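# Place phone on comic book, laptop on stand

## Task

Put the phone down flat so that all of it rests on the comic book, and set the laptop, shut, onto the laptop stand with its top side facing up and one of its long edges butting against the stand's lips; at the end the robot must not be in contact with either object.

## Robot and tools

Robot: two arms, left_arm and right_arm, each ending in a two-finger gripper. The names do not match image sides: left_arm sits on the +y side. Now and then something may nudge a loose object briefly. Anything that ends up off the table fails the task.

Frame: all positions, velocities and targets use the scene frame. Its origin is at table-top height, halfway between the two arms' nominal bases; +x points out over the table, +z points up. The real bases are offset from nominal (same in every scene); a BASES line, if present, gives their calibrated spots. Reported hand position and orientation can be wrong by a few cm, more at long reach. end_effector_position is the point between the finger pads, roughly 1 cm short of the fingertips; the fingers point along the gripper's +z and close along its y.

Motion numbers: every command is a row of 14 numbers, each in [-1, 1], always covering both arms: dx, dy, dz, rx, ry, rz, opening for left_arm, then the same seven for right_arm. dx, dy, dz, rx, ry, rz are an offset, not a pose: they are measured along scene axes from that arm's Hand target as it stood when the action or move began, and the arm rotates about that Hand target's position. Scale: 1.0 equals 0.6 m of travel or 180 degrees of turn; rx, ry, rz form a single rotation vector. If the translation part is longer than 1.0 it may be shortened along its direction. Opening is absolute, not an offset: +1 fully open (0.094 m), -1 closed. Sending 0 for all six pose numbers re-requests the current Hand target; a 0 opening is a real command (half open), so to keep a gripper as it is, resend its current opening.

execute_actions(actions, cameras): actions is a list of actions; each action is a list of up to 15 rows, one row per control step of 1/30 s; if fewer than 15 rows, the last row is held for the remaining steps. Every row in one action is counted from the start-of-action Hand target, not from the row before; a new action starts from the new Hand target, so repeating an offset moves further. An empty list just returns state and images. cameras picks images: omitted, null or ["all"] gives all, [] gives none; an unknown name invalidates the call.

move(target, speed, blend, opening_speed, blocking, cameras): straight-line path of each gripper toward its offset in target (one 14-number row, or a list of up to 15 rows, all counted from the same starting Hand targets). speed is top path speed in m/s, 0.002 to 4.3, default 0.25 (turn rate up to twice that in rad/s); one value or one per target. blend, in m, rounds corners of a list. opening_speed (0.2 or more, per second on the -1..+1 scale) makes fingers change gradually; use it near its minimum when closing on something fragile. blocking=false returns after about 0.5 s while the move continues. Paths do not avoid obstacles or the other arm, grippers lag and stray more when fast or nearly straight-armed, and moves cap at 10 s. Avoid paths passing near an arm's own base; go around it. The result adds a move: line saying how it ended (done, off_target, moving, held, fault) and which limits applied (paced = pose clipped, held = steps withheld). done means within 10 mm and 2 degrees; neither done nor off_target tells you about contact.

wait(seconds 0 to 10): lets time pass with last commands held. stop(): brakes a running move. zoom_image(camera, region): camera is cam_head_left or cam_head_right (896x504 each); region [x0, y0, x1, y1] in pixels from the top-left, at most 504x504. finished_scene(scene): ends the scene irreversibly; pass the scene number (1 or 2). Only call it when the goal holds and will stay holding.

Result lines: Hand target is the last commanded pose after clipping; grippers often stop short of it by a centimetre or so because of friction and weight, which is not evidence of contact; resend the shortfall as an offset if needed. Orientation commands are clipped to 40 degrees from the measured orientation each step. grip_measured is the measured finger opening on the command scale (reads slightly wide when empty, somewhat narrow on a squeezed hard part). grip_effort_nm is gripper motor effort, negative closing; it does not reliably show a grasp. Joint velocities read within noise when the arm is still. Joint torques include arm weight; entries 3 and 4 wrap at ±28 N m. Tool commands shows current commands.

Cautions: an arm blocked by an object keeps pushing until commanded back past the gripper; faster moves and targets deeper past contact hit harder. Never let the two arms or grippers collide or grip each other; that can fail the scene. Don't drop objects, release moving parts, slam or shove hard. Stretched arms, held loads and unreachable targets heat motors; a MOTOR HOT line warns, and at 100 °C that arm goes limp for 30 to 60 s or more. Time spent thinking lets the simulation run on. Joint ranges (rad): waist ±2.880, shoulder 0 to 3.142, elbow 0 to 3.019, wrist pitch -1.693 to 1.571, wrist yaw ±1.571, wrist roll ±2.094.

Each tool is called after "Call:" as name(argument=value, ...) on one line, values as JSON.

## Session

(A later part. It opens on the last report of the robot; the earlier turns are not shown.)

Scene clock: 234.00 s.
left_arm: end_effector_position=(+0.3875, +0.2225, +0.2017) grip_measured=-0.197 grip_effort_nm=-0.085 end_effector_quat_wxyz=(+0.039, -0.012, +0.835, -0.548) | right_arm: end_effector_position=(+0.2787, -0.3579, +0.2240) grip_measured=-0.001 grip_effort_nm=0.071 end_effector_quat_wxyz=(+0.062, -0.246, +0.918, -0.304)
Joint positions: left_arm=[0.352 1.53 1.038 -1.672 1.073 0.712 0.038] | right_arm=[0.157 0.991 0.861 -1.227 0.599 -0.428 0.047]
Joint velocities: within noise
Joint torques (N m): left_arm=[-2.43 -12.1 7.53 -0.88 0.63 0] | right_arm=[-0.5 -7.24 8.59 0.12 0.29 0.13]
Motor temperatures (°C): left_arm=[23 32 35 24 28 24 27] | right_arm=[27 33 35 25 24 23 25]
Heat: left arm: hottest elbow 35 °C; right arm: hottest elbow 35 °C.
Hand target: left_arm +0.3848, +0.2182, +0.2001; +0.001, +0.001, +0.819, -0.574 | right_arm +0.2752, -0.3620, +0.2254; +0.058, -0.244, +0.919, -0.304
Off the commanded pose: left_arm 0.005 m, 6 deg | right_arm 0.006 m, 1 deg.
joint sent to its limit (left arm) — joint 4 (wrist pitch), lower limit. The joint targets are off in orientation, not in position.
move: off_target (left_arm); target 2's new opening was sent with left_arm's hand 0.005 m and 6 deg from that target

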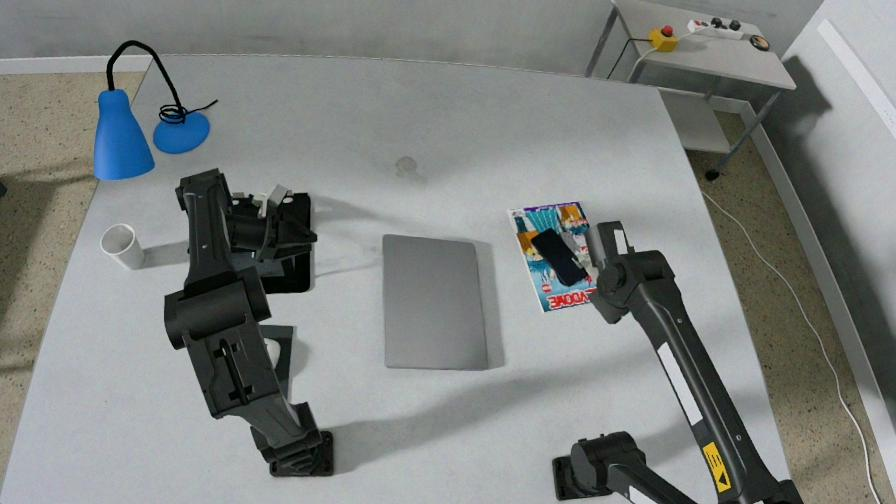

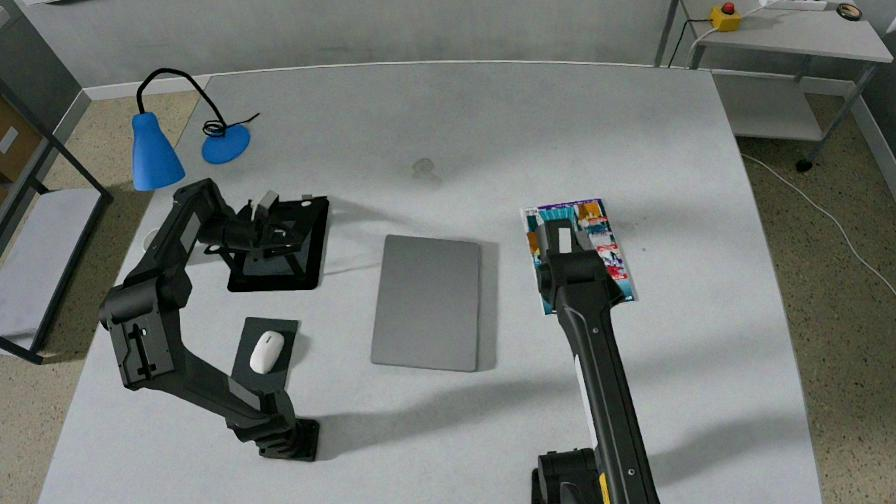

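Call:
move(target=[-0.108,-0.085,-0.185,0,0,0.03,-0.36,0,0,0,0,0,0,0], speed=0.25)

Call:
zoom_image(camera="cam_head_left", region=[250, 200, 450, 380])

Call:
zoom_image(camera="cam_head_right", region=[250, 200, 450, 380])

Scene clock: 255.83 s.
left_arm: end_effector_position=(+0.3586, +0.1924, +0.1313) grip_measured=-0.358 grip_effort_nm=-0.081 end_effector_quat_wxyz=(+0.110, +0.004, +0.831, -0.546) | right_arm: end_effector_position=(+0.2787, -0.3579, +0.2240) grip_measured=-0.001 grip_effort_nm=0.061 end_effector_quat_wxyz=(+0.062, -0.246, +0.918, -0.304)
Joint positions: left_arm=[0.314 1.467 0.761 -1.211 1.154 0.58 0.03] | right_arm=[0.157 0.991 0.861 -1.227 0.599 -0.428 0.047]
Joint velocities: within noise
Joint torques (N m): left_arm=[-3.31 -5.19 -1.02 -1.07 0.64 -0.02] | right_arm=[-0.44 -7.3 8.64 0.13 0.29 0.13]
Motor temperatures (°C): left_arm=[23 30 34 24 28 24 27] | right_arm=[27 32 36 25 24 23 25]
Heat: left arm: hottest elbow 34 °C; right arm: hottest elbow 36 °C.
Hand target: left_arm +0.3200, +0.1672, +0.0891; +0.028, -0.038, +0.818, -0.573 | right_arm +0.2752, -0.3620, +0.2254; +0.058, -0.244, +0.919, -0.304
Off the commanded pose: left_arm 0.063 m, 11 deg | right_arm 0.006 m, 1 deg.
move: off_target (left_arm)

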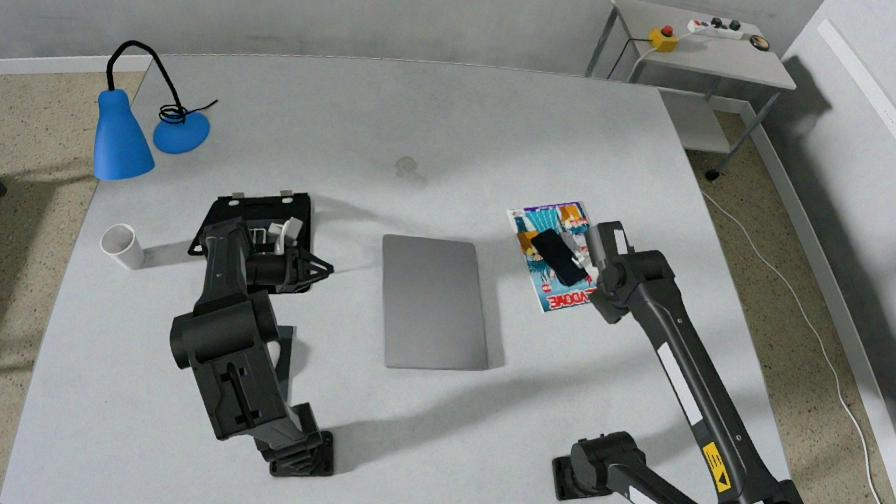

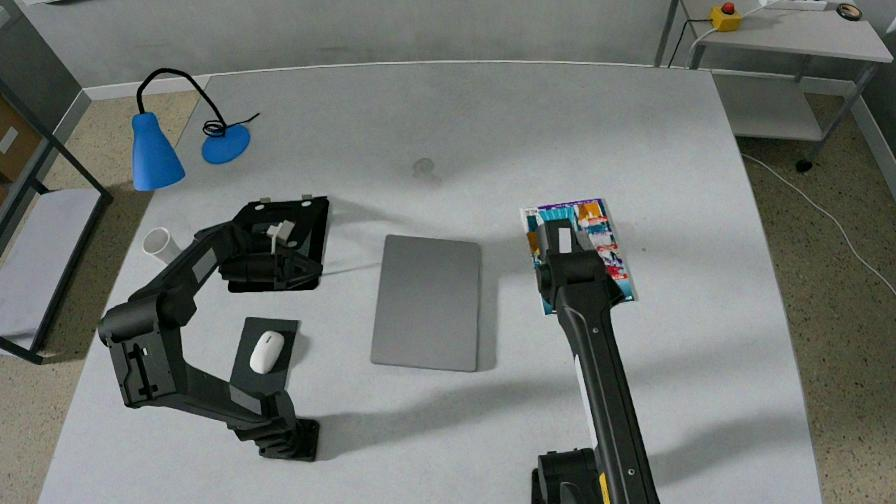

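Scaled by 2.520.

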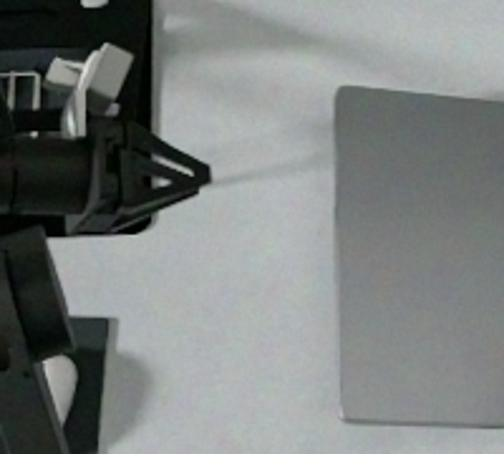

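Scaled by 2.520.

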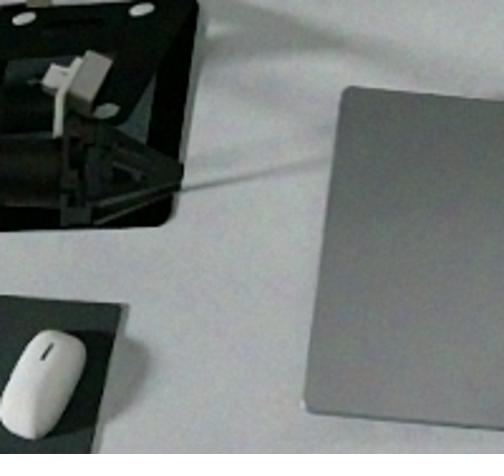

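Call:
move(target=[[0.06,0.05,0.28,0,0,0,-0.36,0,0,0,0,0,0,0],[-0.06,0,0.12,0,0,0.164,-0.36,0,0,0,0,0,0,0]], speed=0.25)

Call:
zoom_image(camera="cam_head_left", region=[200, 180, 450, 400])

Call:
zoom_image(camera="cam_head_right", region=[200, 180, 450, 400])

Scene clock: 272.63 s.
left_arm: end_effector_position=(+0.2856, +0.1712, +0.1624) grip_measured=-0.358 grip_effort_nm=-0.085 end_effector_quat_wxyz=(+0.171, -0.252, +0.780, -0.546) | right_arm: end_effector_position=(+0.2787, -0.3579, +0.2240) grip_measured=-0.001 grip_effort_nm=0.061 end_effector_quat_wxyz=(+0.062, -0.246, +0.918, -0.304)
Joint positions: left_arm=[0.33 0.704 0.315 -0.577 1.138 -0.659 0.03] | right_arm=[0.157 0.991 0.861 -1.227 0.599 -0.428 0.047]
Joint velocities: within noise
Joint torques (N m): left_arm=[-2.43 -3.14 9.69 1.77 0.36 0.01] | right_arm=[-0.38 -7.18 8.58 0.13 0.28 0.13]
Motor temperatures (°C): left_arm=[23 29 33 24 28 24 27] | right_arm=[27 32 36 25 24 23 25]
Heat: left arm: hottest elbow 33 °C; right arm: hottest elbow 36 °C.
Hand target: left_arm +0.2839, +0.1672, +0.1611; +0.173, -0.245, +0.782, -0.547 | right_arm +0.2752, -0.3620, +0.2254; +0.058, -0.244, +0.919, -0.304
Off the commanded pose: left_arm 0.004 m, 1 deg | right_arm 0.006 m, 1 deg.
move: done

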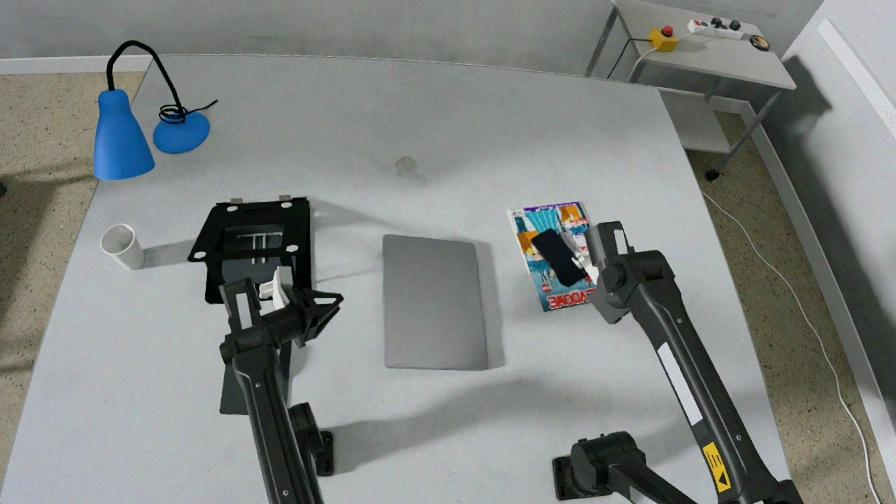

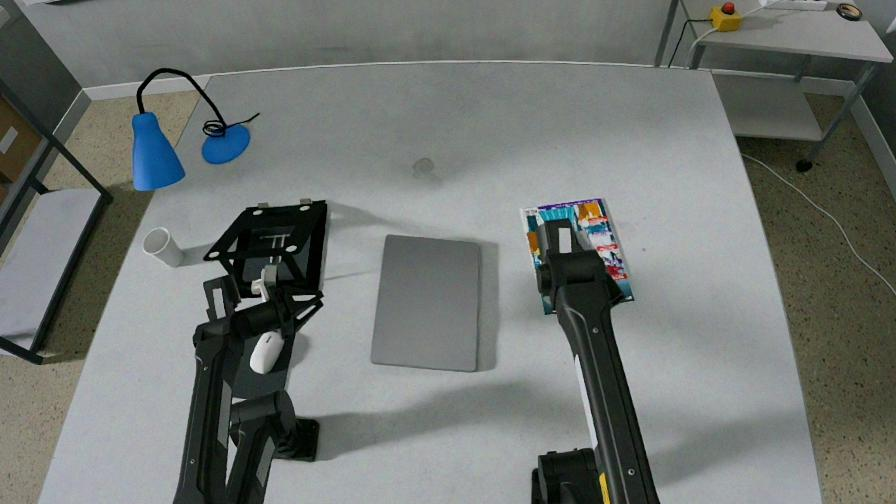

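Scaled by 2.016.

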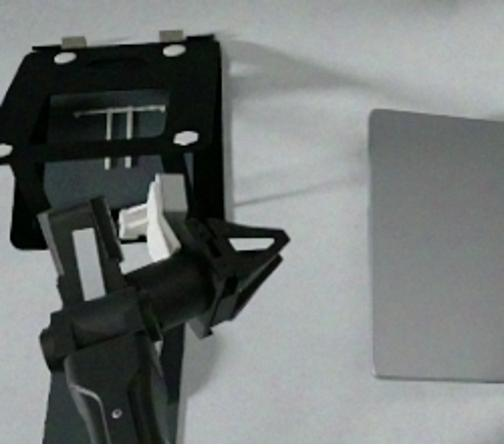

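Scaled by 2.016.

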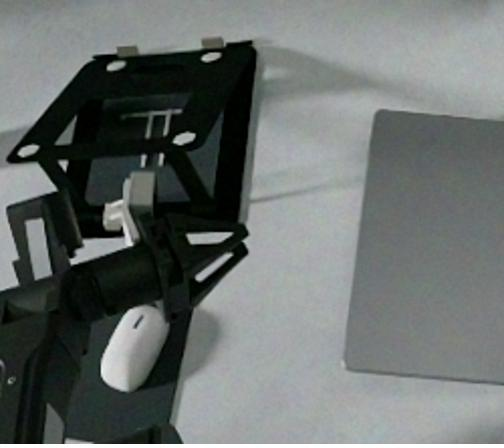

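Call:
move(target=[0.05,-0.075,-0.167,0,0,0,-0.36,0,0,0,0,0,0,0], speed=0.15)

Call:
zoom_image(camera="cam_head_left", region=[290, 220, 470, 380])

Call:
zoom_image(camera="cam_head_right", region=[290, 220, 470, 380])

Scene clock: 280.17 s.
left_arm: end_effector_position=(+0.3183, +0.1266, +0.0638) grip_measured=-0.358 grip_effort_nm=-0.081 end_effector_quat_wxyz=(+0.178, -0.247, +0.781, -0.545) | right_arm: end_effector_position=(+0.2787, -0.3579, +0.2240) grip_measured=-0.001 grip_effort_nm=0.066 end_effector_quat_wxyz=(+0.062, -0.246, +0.918, -0.304)
Joint positions: left_arm=[0.052 1.268 0.129 0.523 0.937 -1.044 0.03] | right_arm=[0.157 0.991 0.861 -1.227 0.599 -0.428 0.047]
Joint velocities: within noise
Joint torques (N m): left_arm=[-2.73 -5.13 5.01 2.1 0.16 0.01] | right_arm=[-0.44 -7.18 8.62 0.12 0.28 0.13]
Motor temperatures (°C): left_arm=[23 29 33 24 28 24 27] | right_arm=[27 32 36 25 24 23 25]
Heat: left arm: hottest elbow 33 °C; right arm: hottest elbow 36 °C.
Hand target: left_arm +0.3140, +0.1222, +0.0609; +0.173, -0.245, +0.782, -0.547 | right_arm +0.2752, -0.3620, +0.2254; +0.058, -0.244, +0.919, -0.304
Off the commanded pose: left_arm 0.007 m, 1 deg | right_arm 0.006 m, 1 deg.
move: done

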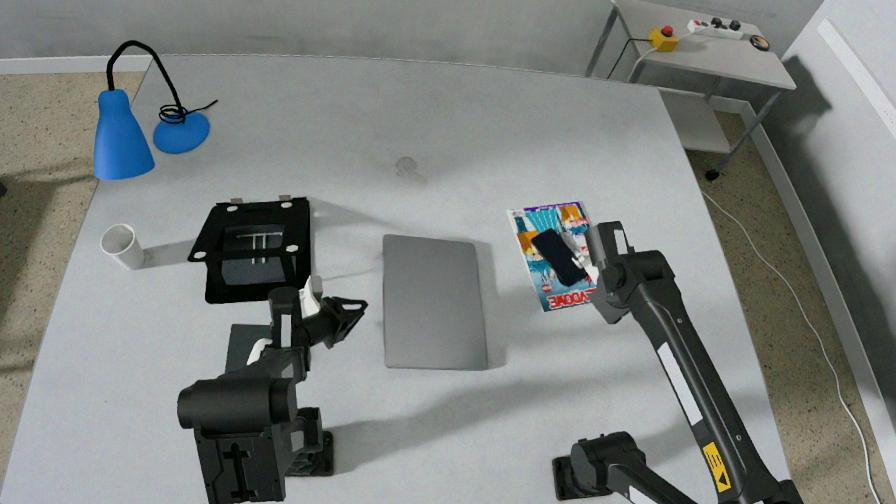

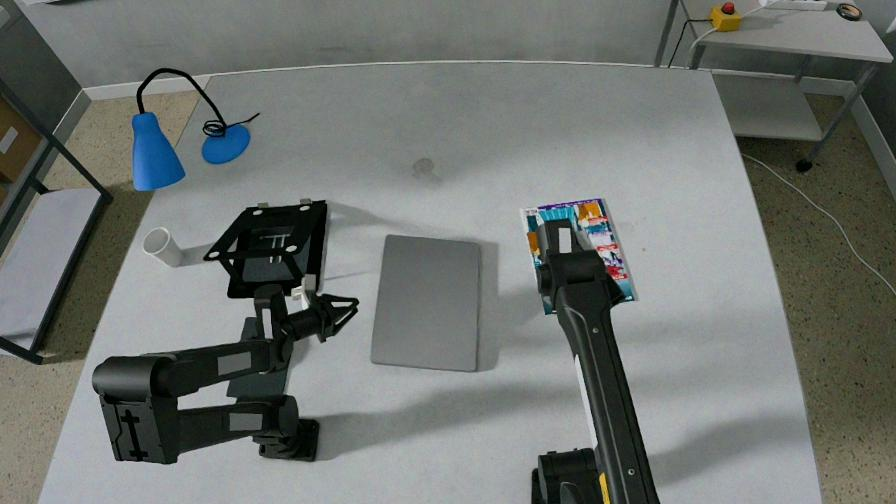

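Scaled by 2.800.

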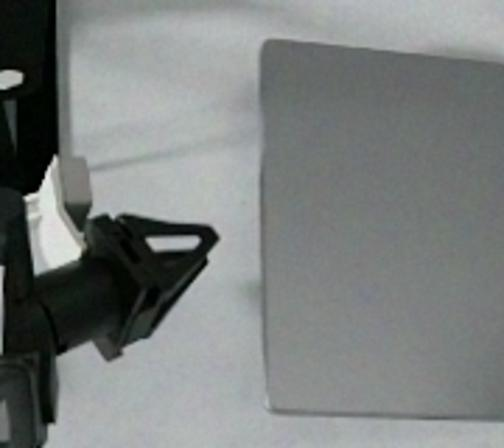

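Scaled by 2.800.

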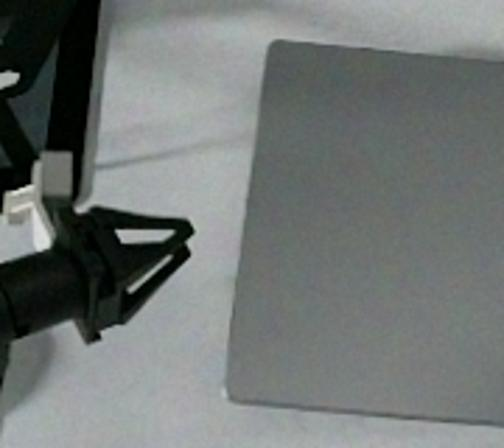

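Call:
move(target=[0.02,-0.01,-0.05,0,0,0,-0.36,0,0,0,0,0,0,0], speed=0.1)

Call:
zoom_image(camera="cam_head_left", region=[310, 250, 430, 370])

Call:
zoom_image(camera="cam_head_right", region=[290, 250, 410, 370])

Scene clock: 285.53 s.
left_arm: end_effector_position=(+0.3233, +0.1203, +0.0295) grip_measured=-0.358 grip_effort_nm=-0.085 end_effector_quat_wxyz=(+0.171, -0.251, +0.782, -0.544) | right_arm: end_effector_position=(+0.2787, -0.3579, +0.2240) grip_measured=-0.001 grip_effort_nm=0.066 end_effector_quat_wxyz=(+0.062, -0.246, +0.918, -0.304)
Joint positions: left_arm=[0.018 1.557 0.129 0.823 0.909 -1.076 0.03] | right_arm=[0.157 0.991 0.861 -1.227 0.599 -0.428 0.047]
Joint velocities: within noise
Joint torques (N m): left_arm=[-2.14 -6.48 3.55 2.13 0.15 0.01] | right_arm=[-0.32 -7.24 8.61 0.12 0.28 0.14]
Motor temperatures (°C): left_arm=[23 28 33 24 28 24 27] | right_arm=[27 32 36 25 24 23 25]
Heat: left arm: hottest elbow 33 °C; right arm: hottest elbow 36 °C.
Hand target: left_arm +0.3258, +0.1162, +0.0308; +0.173, -0.245, +0.782, -0.547 | right_arm +0.2752, -0.3620, +0.2254; +0.058, -0.244, +0.919, -0.304
Off the commanded pose: left_arm 0.005 m, 1 deg | right_arm 0.006 m, 1 deg.
move: done

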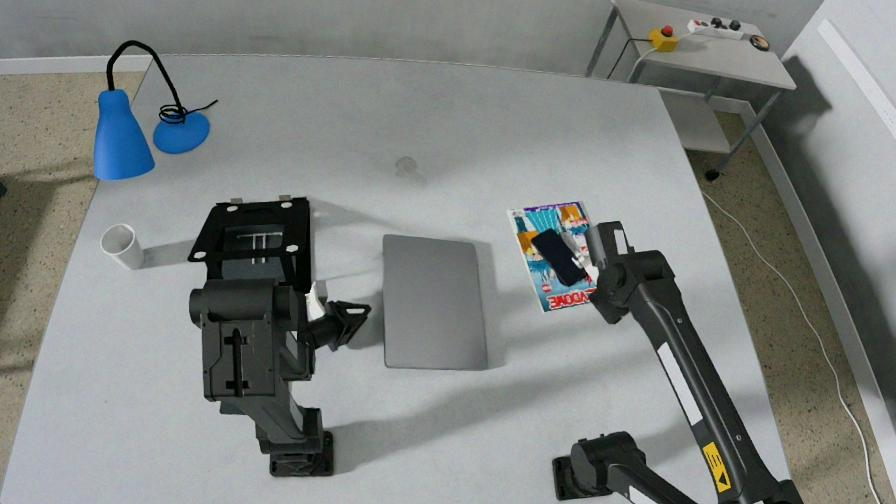

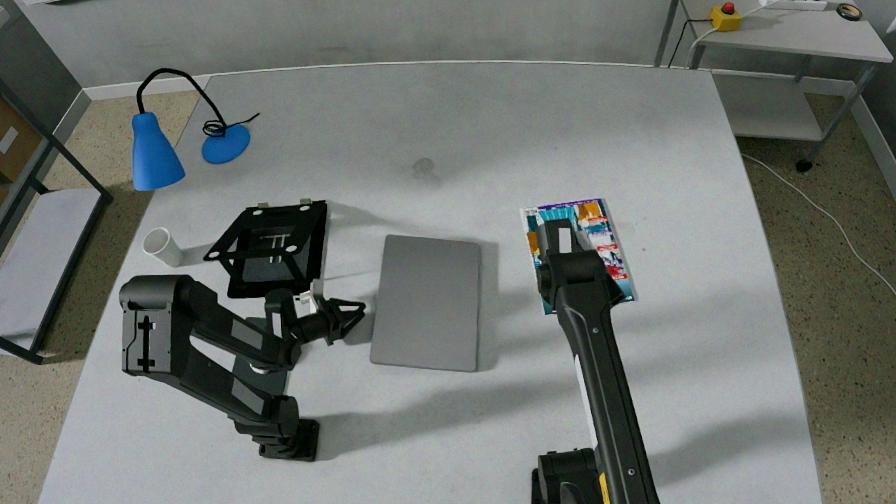

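Scaled by 4.200.

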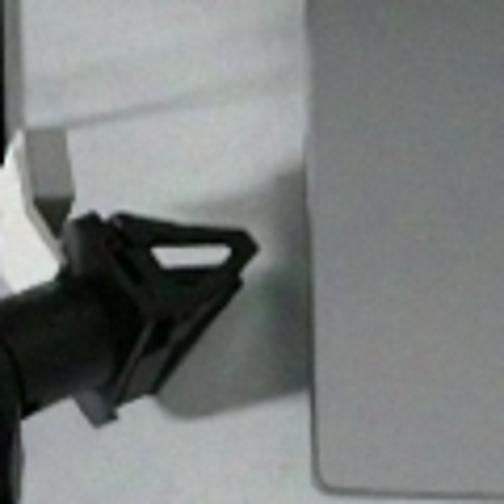

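Scaled by 4.200.

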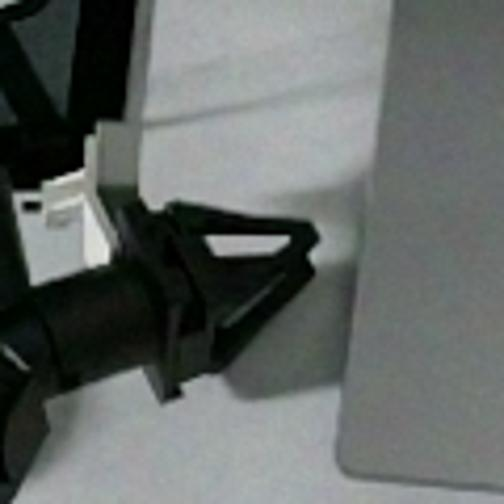

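Call:
move(target=[0,0,-0.025,0,0,0,-0.36,0,0,0,0,0,0,0], speed=0.05, cameras=[])

Call:
move(target=[0,0,-0.015,0,0,0,-0.36,0,0,0,0,0,0,0], speed=0.05)

Call:
zoom_image(camera="cam_head_right", region=[290, 250, 410, 370])

Scene clock: 289.73 s.
left_arm: end_effector_position=(+0.3258, +0.1195, +0.0241) grip_measured=-0.358 grip_effort_nm=-0.081 end_effector_quat_wxyz=(+0.179, -0.247, +0.777, -0.552) | right_arm: end_effector_position=(+0.2787, -0.3579, +0.2240) grip_measured=-0.001 grip_effort_nm=0.066 end_effector_quat_wxyz=(+0.062, -0.246, +0.918, -0.304)
Joint positions: left_arm=[0.018 1.657 0.129 0.96 0.916 -1.097 0.03] | right_arm=[0.157 0.991 0.861 -1.227 0.599 -0.428 0.047]
Joint velocities: within noise
Joint torques (N m): left_arm=[-2.55 -4.25 2.88 1.7 -0.11 0.19] | right_arm=[-0.44 -7.24 8.61 0.13 0.29 0.13]
Motor temperatures (°C): left_arm=[23 28 32 24 28 24 27] | right_arm=[27 32 36 25 24 23 25]
Heat: left arm: hottest elbow 32 °C; right arm: hottest elbow 36 °C.
Hand target: left_arm +0.3258, +0.1161, +0.0158; +0.172, -0.245, +0.782, -0.547 | right_arm +0.2752, -0.3620, +0.2254; +0.058, -0.244, +0.919, -0.304
Off the commanded pose: left_arm 0.009 m, 1 deg | right_arm 0.006 m, 1 deg.
move: done
No camera images: "cameras" was empty.

Scene clock: 290.77 s.
left_arm: end_effector_position=(+0.3274, +0.1181, +0.0263) grip_measured=-0.358 grip_effort_nm=-0.085 end_effector_quat_wxyz=(+0.181, -0.244, +0.769, -0.562) | right_arm: end_effector_position=(+0.2787, -0.3579, +0.2240) grip_measured=-0.001 grip_effort_nm=0.066 end_effector_quat_wxyz=(+0.062, -0.246, +0.918, -0.304)
Joint positions: left_arm=[0.018 1.697 0.129 1.04 0.929 -1.128 0.03] | right_arm=[0.157 0.991 0.861 -1.227 0.599 -0.428 0.047]
Joint velocities: within noise
Joint torques (N m): left_arm=[-2.67 -3.49 2.59 1.05 -0.6 0.62] | right_arm=[-0.38 -7.24 8.59 0.14 0.29 0.13]
Motor temperatures (°C): left_arm=[23 28 32 24 28 24 27] | right_arm=[27 32 36 25 24 23 25]
Heat: left arm: hottest elbow 32 °C; right arm: hottest elbow 36 °C.
Hand target: left_arm +0.3258, +0.1161, +0.0068; +0.173, -0.245, +0.782, -0.547 | right_arm +0.2752, -0.3620, +0.2254; +0.058, -0.244, +0.919, -0.304
Off the commanded pose: left_arm 0.020 m, 3 deg | right_arm 0.006 m, 1 deg.
move: off_target (left_arm)

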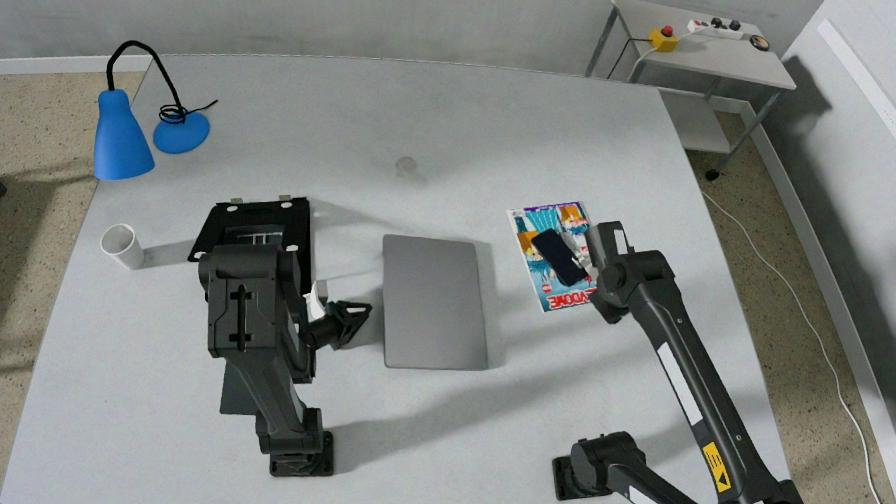

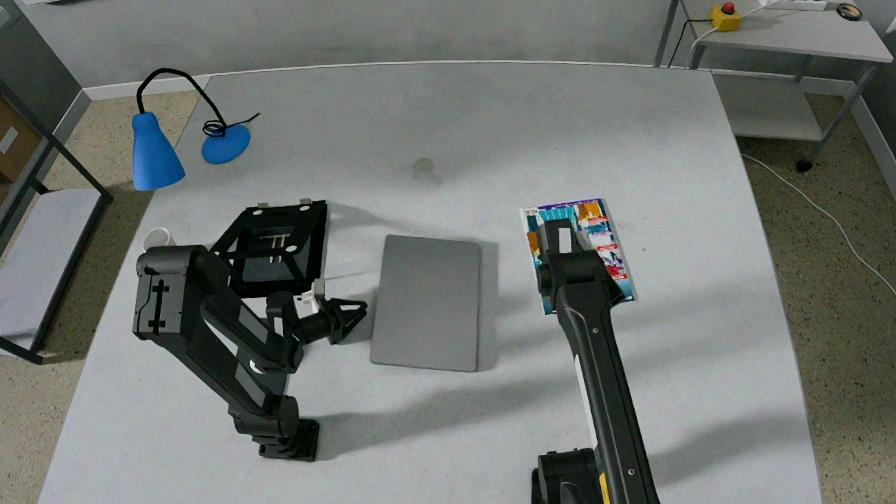

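Scaled by 4.200.

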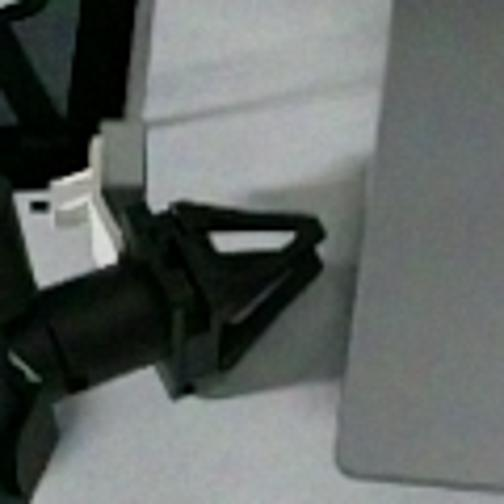

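Call:
move(target=[[0,0,0.034,0,0,0,-0.36,0,0,0,0,0,0,0],[0.03,-0.044,0.034,0,0,0,-0.36,0,0,0,0,0,0,0]], speed=0.06)

Call:
zoom_image(camera="cam_head_right", region=[290, 250, 410, 370])

Call:
zoom_image(camera="cam_head_left", region=[310, 250, 430, 370])

Scene clock: 297.57 s.
left_arm: end_effector_position=(+0.3332, +0.0953, +0.0225) grip_measured=-0.358 grip_effort_nm=-0.081 end_effector_quat_wxyz=(+0.165, -0.256, +0.785, -0.540) | right_arm: end_effector_position=(+0.2787, -0.3579, +0.2240) grip_measured=-0.001 grip_effort_nm=0.066 end_effector_quat_wxyz=(+0.062, -0.246, +0.918, -0.304)
Joint positions: left_arm=[-0.103 1.636 0.154 0.932 0.806 -1.173 0.03] | right_arm=[0.157 0.991 0.861 -1.227 0.599 -0.428 0.047]
Joint velocities: within noise
Joint torques (N m): left_arm=[-2.61 -6.71 4.82 2.29 0.09 -0.04] | right_arm=[-0.44 -7.3 8.59 0.13 0.28 0.13]
Motor temperatures (°C): left_arm=[23 28 32 24 28 24 27] | right_arm=[27 32 37 25 24 23 25]
Heat: left arm: hottest elbow 32 °C; right arm: hottest elbow 37 °C.
Hand target: left_arm +0.3439, +0.0898, +0.0273; +0.173, -0.245, +0.782, -0.547 | right_arm +0.2752, -0.3620, +0.2254; +0.058, -0.244, +0.919, -0.304
Off the commanded pose: left_arm 0.013 m, 2 deg | right_arm 0.006 m, 1 deg.
move: off_target (left_arm)

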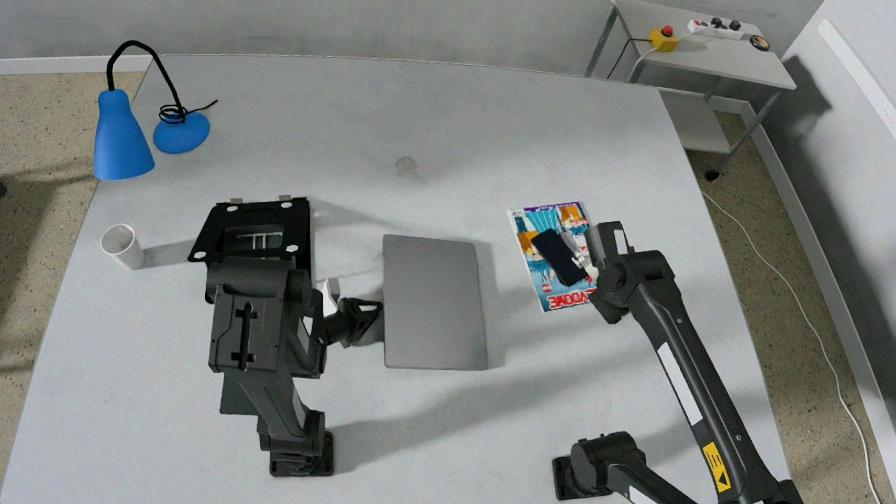

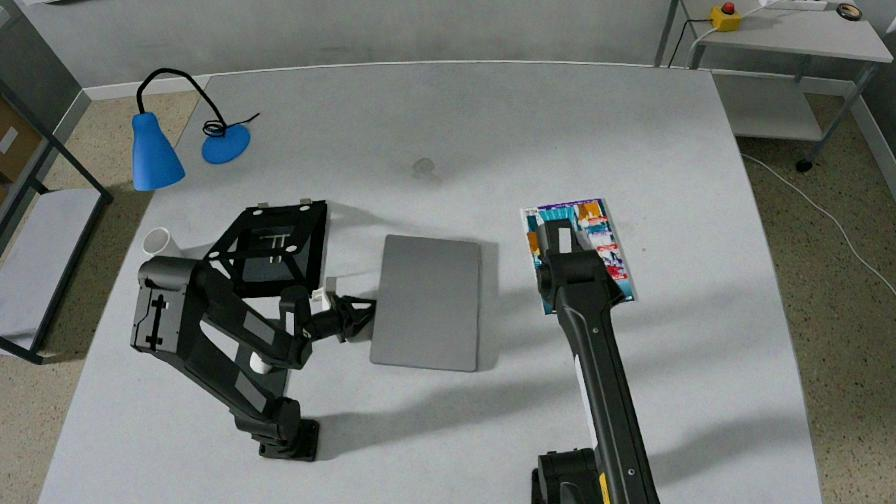

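Scaled by 4.200.

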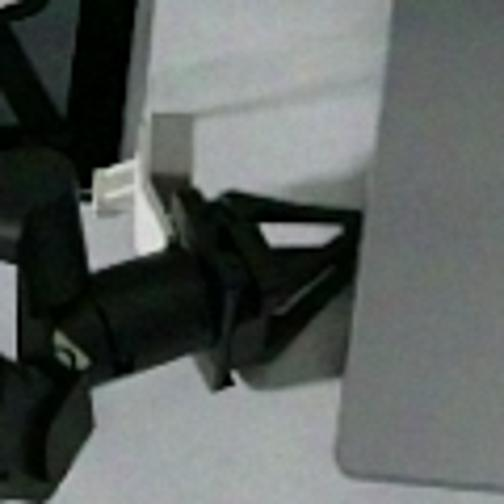

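Scaled by 4.200.

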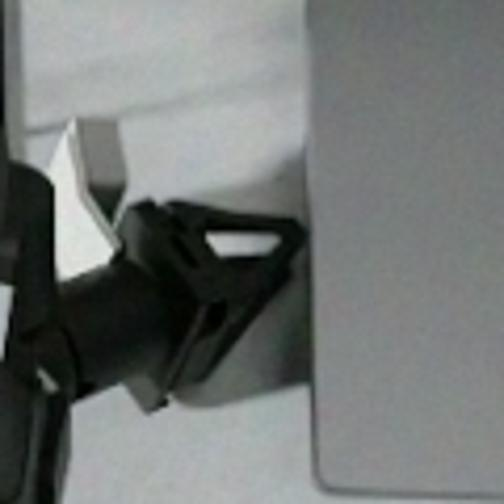

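Call:
move(target=[[0.01,-0.008,0.012,0,0,0,-0.36,0,0,0,0,0,0,0],[0.024,-0.032,0.012,0,0,0,-0.36,0,0,0,0,0,0,0]], speed=0.05)

Call:
zoom_image(camera="cam_head_right", region=[290, 250, 410, 370])

Call:
zoom_image(camera="cam_head_left", region=[310, 250, 430, 370])

Scene clock: 301.53 s.
left_arm: end_effector_position=(+0.3420, +0.0833, +0.0233) grip_measured=-0.358 grip_effort_nm=-0.056 end_effector_quat_wxyz=(+0.166, -0.266, +0.785, -0.534) | right_arm: end_effector_position=(+0.2787, -0.3579, +0.2240) grip_measured=-0.001 grip_effort_nm=0.066 end_effector_quat_wxyz=(+0.062, -0.246, +0.918, -0.304)
Joint positions: left_arm=[-0.166 1.629 0.174 0.926 0.733 -1.223 0.03] | right_arm=[0.157 0.991 0.861 -1.227 0.599 -0.428 0.047]
Joint velocities: within noise
Joint torques (N m): left_arm=[-4.42 -8.12 6.82 1.88 0.38 -0.04] | right_arm=[-0.44 -7.3 8.61 0.14 0.29 0.13]
Motor temperatures (°C): left_arm=[23 28 32 24 28 24 27] | right_arm=[27 32 37 25 24 23 25]
Heat: left arm: hottest elbow 32 °C; right arm: hottest elbow 37 °C.
Hand target: left_arm +0.3583, +0.0706, +0.0344; +0.173, -0.245, +0.782, -0.547 | right_arm +0.2752, -0.3620, +0.2254; +0.058, -0.244, +0.919, -0.304
Off the commanded pose: left_arm 0.024 m, 3 deg | right_arm 0.006 m, 1 deg.
move: off_target (left_arm)

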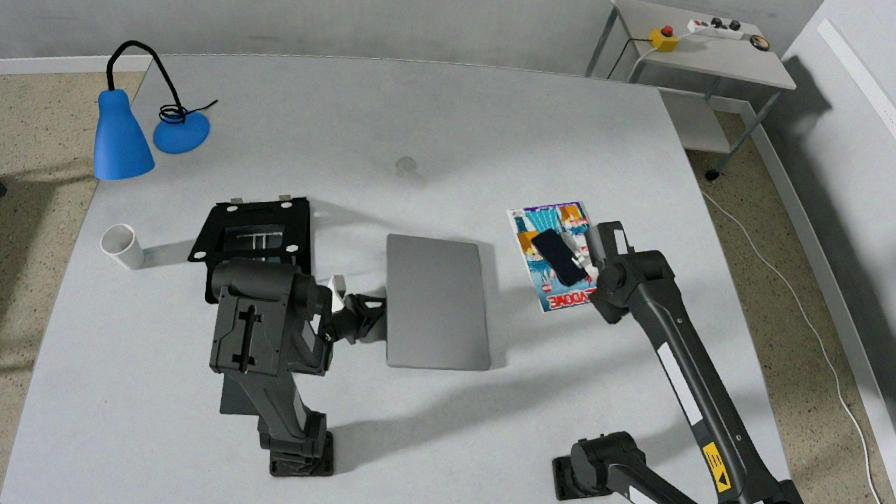

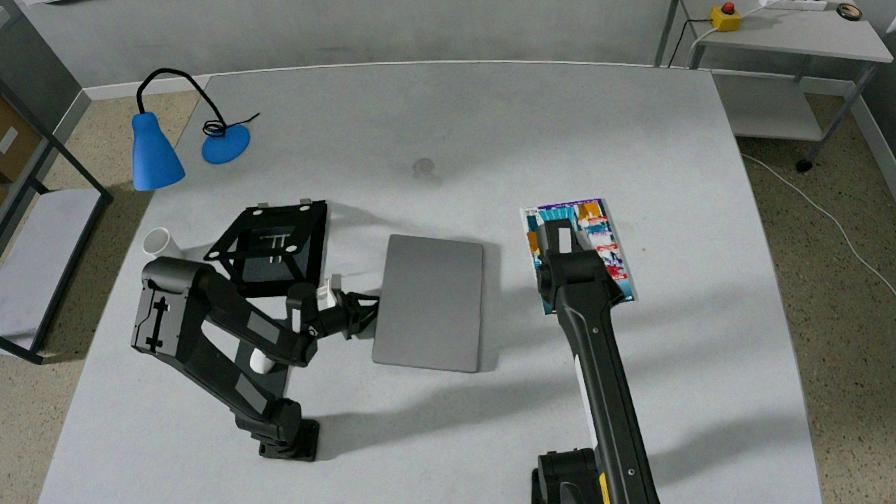

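Scaled by 4.200.

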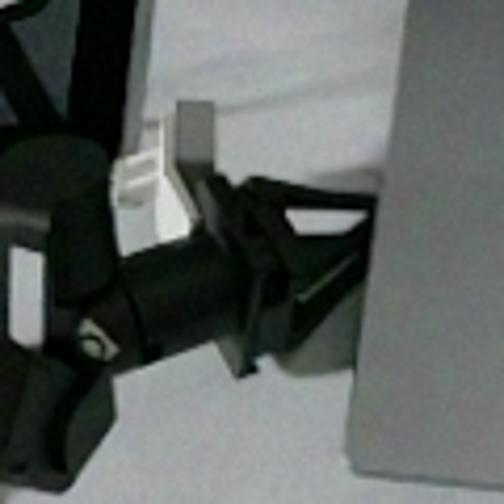

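Scaled by 4.200.

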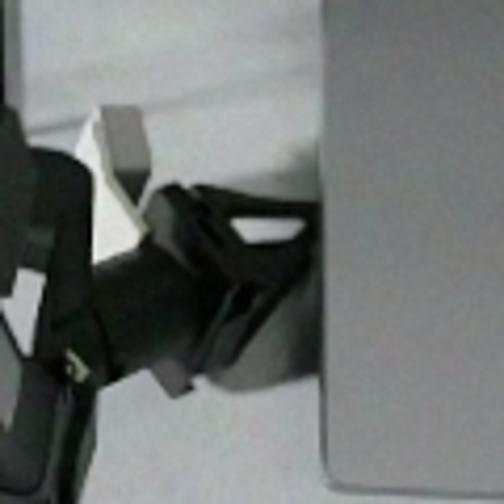

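Call:
move(target=[[-0.064,0.07,-0.016,0,0,0,-0.36,0,0,0,0,0,0,0],[-0.064,0.07,0.045,0,0,0,0.277,0,0,0,0,0,0,0],[-0.064,0.07,0.008,0,0,0,0.277,0,0,0,0,0,0,0]], speed=0.1)

Call:
zoom_image(camera="cam_head_right", region=[290, 250, 410, 370])

Call:
zoom_image(camera="cam_head_left", region=[310, 250, 430, 370])

Scene clock: 319.13 s.
left_arm: end_effector_position=(+0.3185, +0.1085, +0.0394) grip_measured=+0.275 grip_effort_nm=0.129 end_effector_quat_wxyz=(+0.166, -0.242, +0.784, -0.546) | right_arm: end_effector_position=(+0.2787, -0.3579, +0.2240) grip_measured=-0.001 grip_effort_nm=0.071 end_effector_quat_wxyz=(+0.062, -0.246, +0.918, -0.304)
Joint positions: left_arm=[-0.03 1.483 0.122 0.776 0.889 -1.102 0.06] | right_arm=[0.157 0.991 0.861 -1.227 0.599 -0.428 0.047]
Joint velocities: within noise
Joint torques (N m): left_arm=[-0.97 -6.42 3.55 2.43 0.32 0.11] | right_arm=[-0.44 -7.18 8.61 0.12 0.28 0.13]
Motor temperatures (°C): left_arm=[23 27 32 24 28 24 27] | right_arm=[27 32 37 25 24 23 25]
Heat: left arm: hottest elbow 32 °C; right arm: hottest elbow 37 °C.
Hand target: left_arm +0.3199, +0.1126, +0.0392; +0.173, -0.245, +0.782, -0.547 | right_arm +0.2752, -0.3620, +0.2254; +0.058, -0.244, +0.919, -0.304
Off the commanded pose: left_arm 0.004 m, 1 deg | right_arm 0.006 m, 1 deg.
move: done

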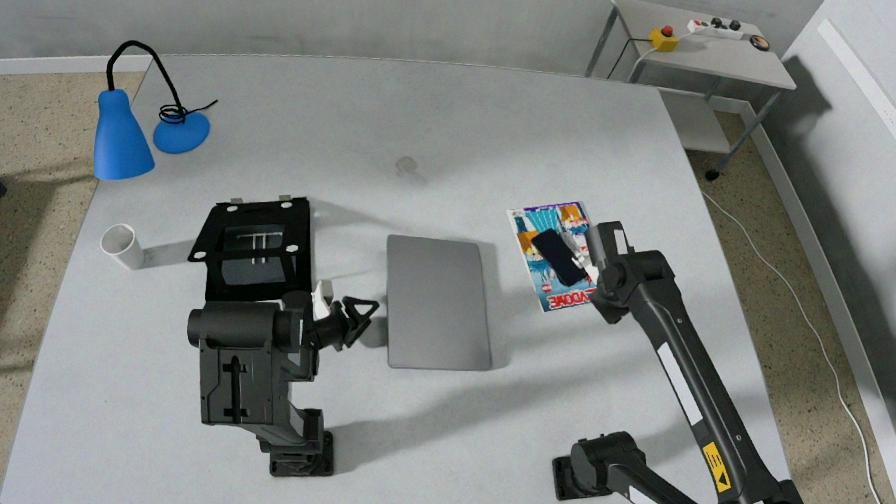

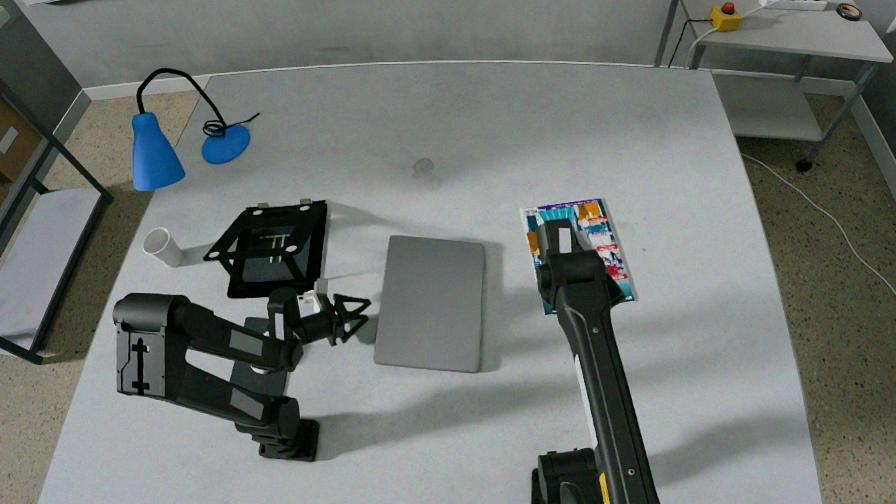

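Scaled by 4.200.

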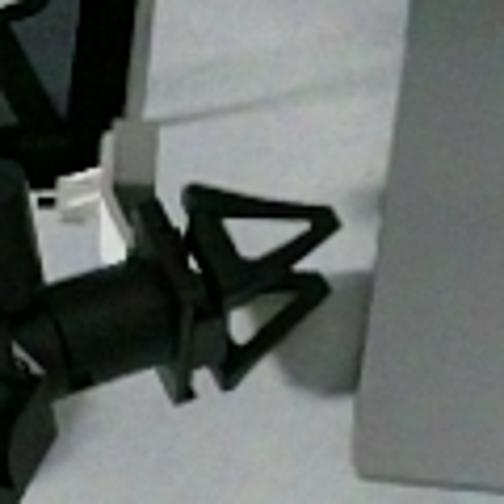

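Scaled by 4.200.

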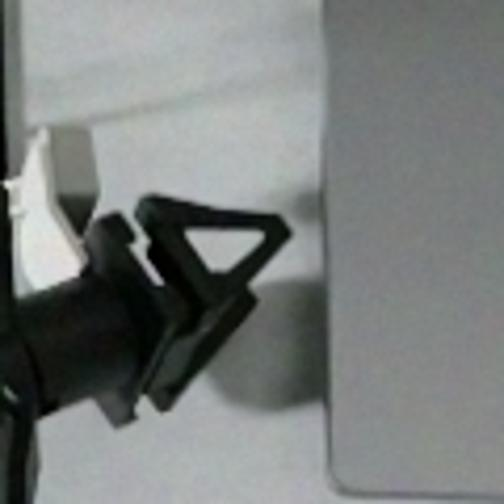

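Call:
move(target=[[0,0,0.005,0,0,0,0.277,0,0,0,0,0,0,0],[0.045,-0.064,0.007,0,0,0,0.277,0,0,0,0,0,0,0]], speed=0.06)

Call:
zoom_image(camera="cam_head_right", region=[290, 250, 410, 370])

Call:
zoom_image(camera="cam_head_left", region=[310, 250, 430, 370])

Scene clock: 325.00 s.
left_arm: end_effector_position=(+0.3336, +0.0810, +0.0361) grip_measured=+0.275 grip_effort_nm=0.125 end_effector_quat_wxyz=(+0.163, -0.257, +0.786, -0.538) | right_arm: end_effector_position=(+0.2787, -0.3579, +0.2240) grip_measured=-0.001 grip_effort_nm=0.066 end_effector_quat_wxyz=(+0.062, -0.246, +0.918, -0.304)
Joint positions: left_arm=[-0.171 1.536 0.157 0.855 0.747 -1.218 0.06] | right_arm=[0.157 0.991 0.861 -1.227 0.599 -0.428 0.047]
Joint velocities: within noise
Joint torques (N m): left_arm=[-3.43 -6.53 6.76 2.37 0.12 -0.02] | right_arm=[-0.5 -7.24 8.59 0.12 0.29 0.13]
Motor temperatures (°C): left_arm=[23 27 31 24 27 24 27] | right_arm=[27 31 37 25 24 23 25]
Heat: left arm: hottest elbow 31 °C; right arm: hottest elbow 37 °C.
Hand target: left_arm +0.3470, +0.0742, +0.0435; +0.173, -0.245, +0.782, -0.547 | right_arm +0.2752, -0.3620, +0.2254; +0.058, -0.244, +0.919, -0.304
Off the commanded pose: left_arm 0.017 m, 2 deg | right_arm 0.006 m, 1 deg.
move: off_target (left_arm)

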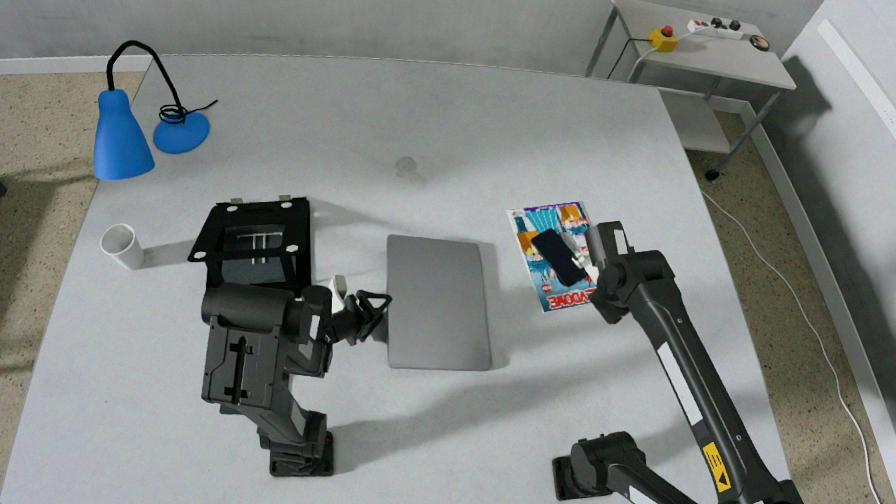

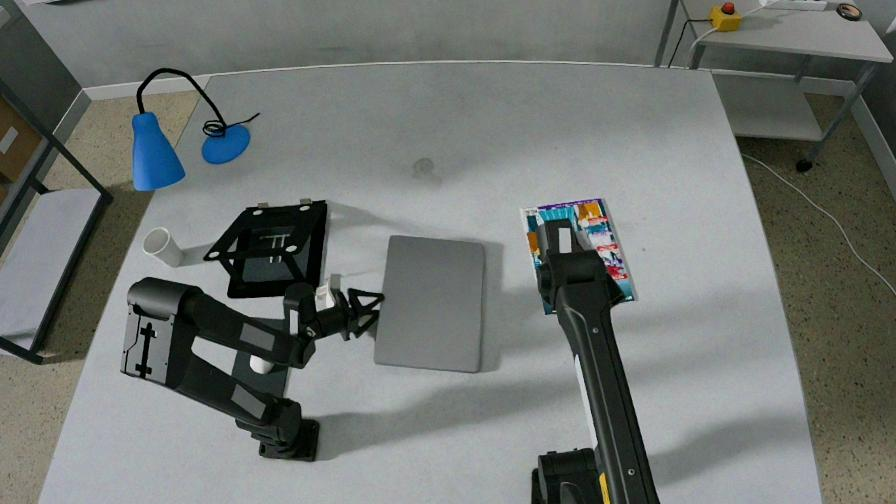

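Scaled by 4.200.

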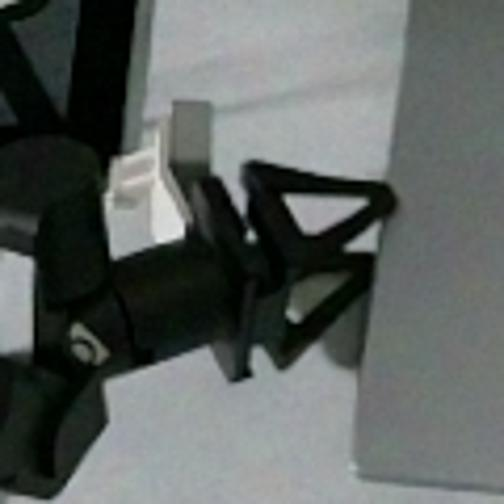

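Scaled by 4.200.

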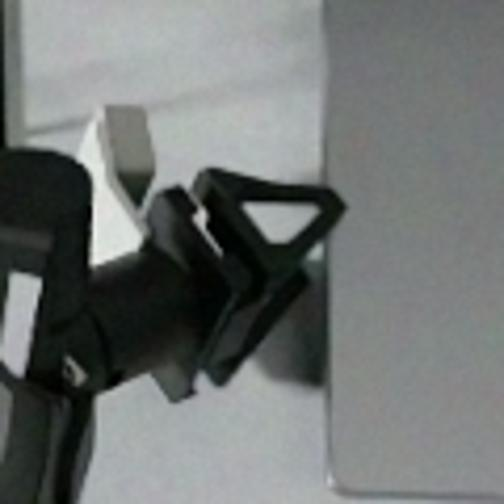

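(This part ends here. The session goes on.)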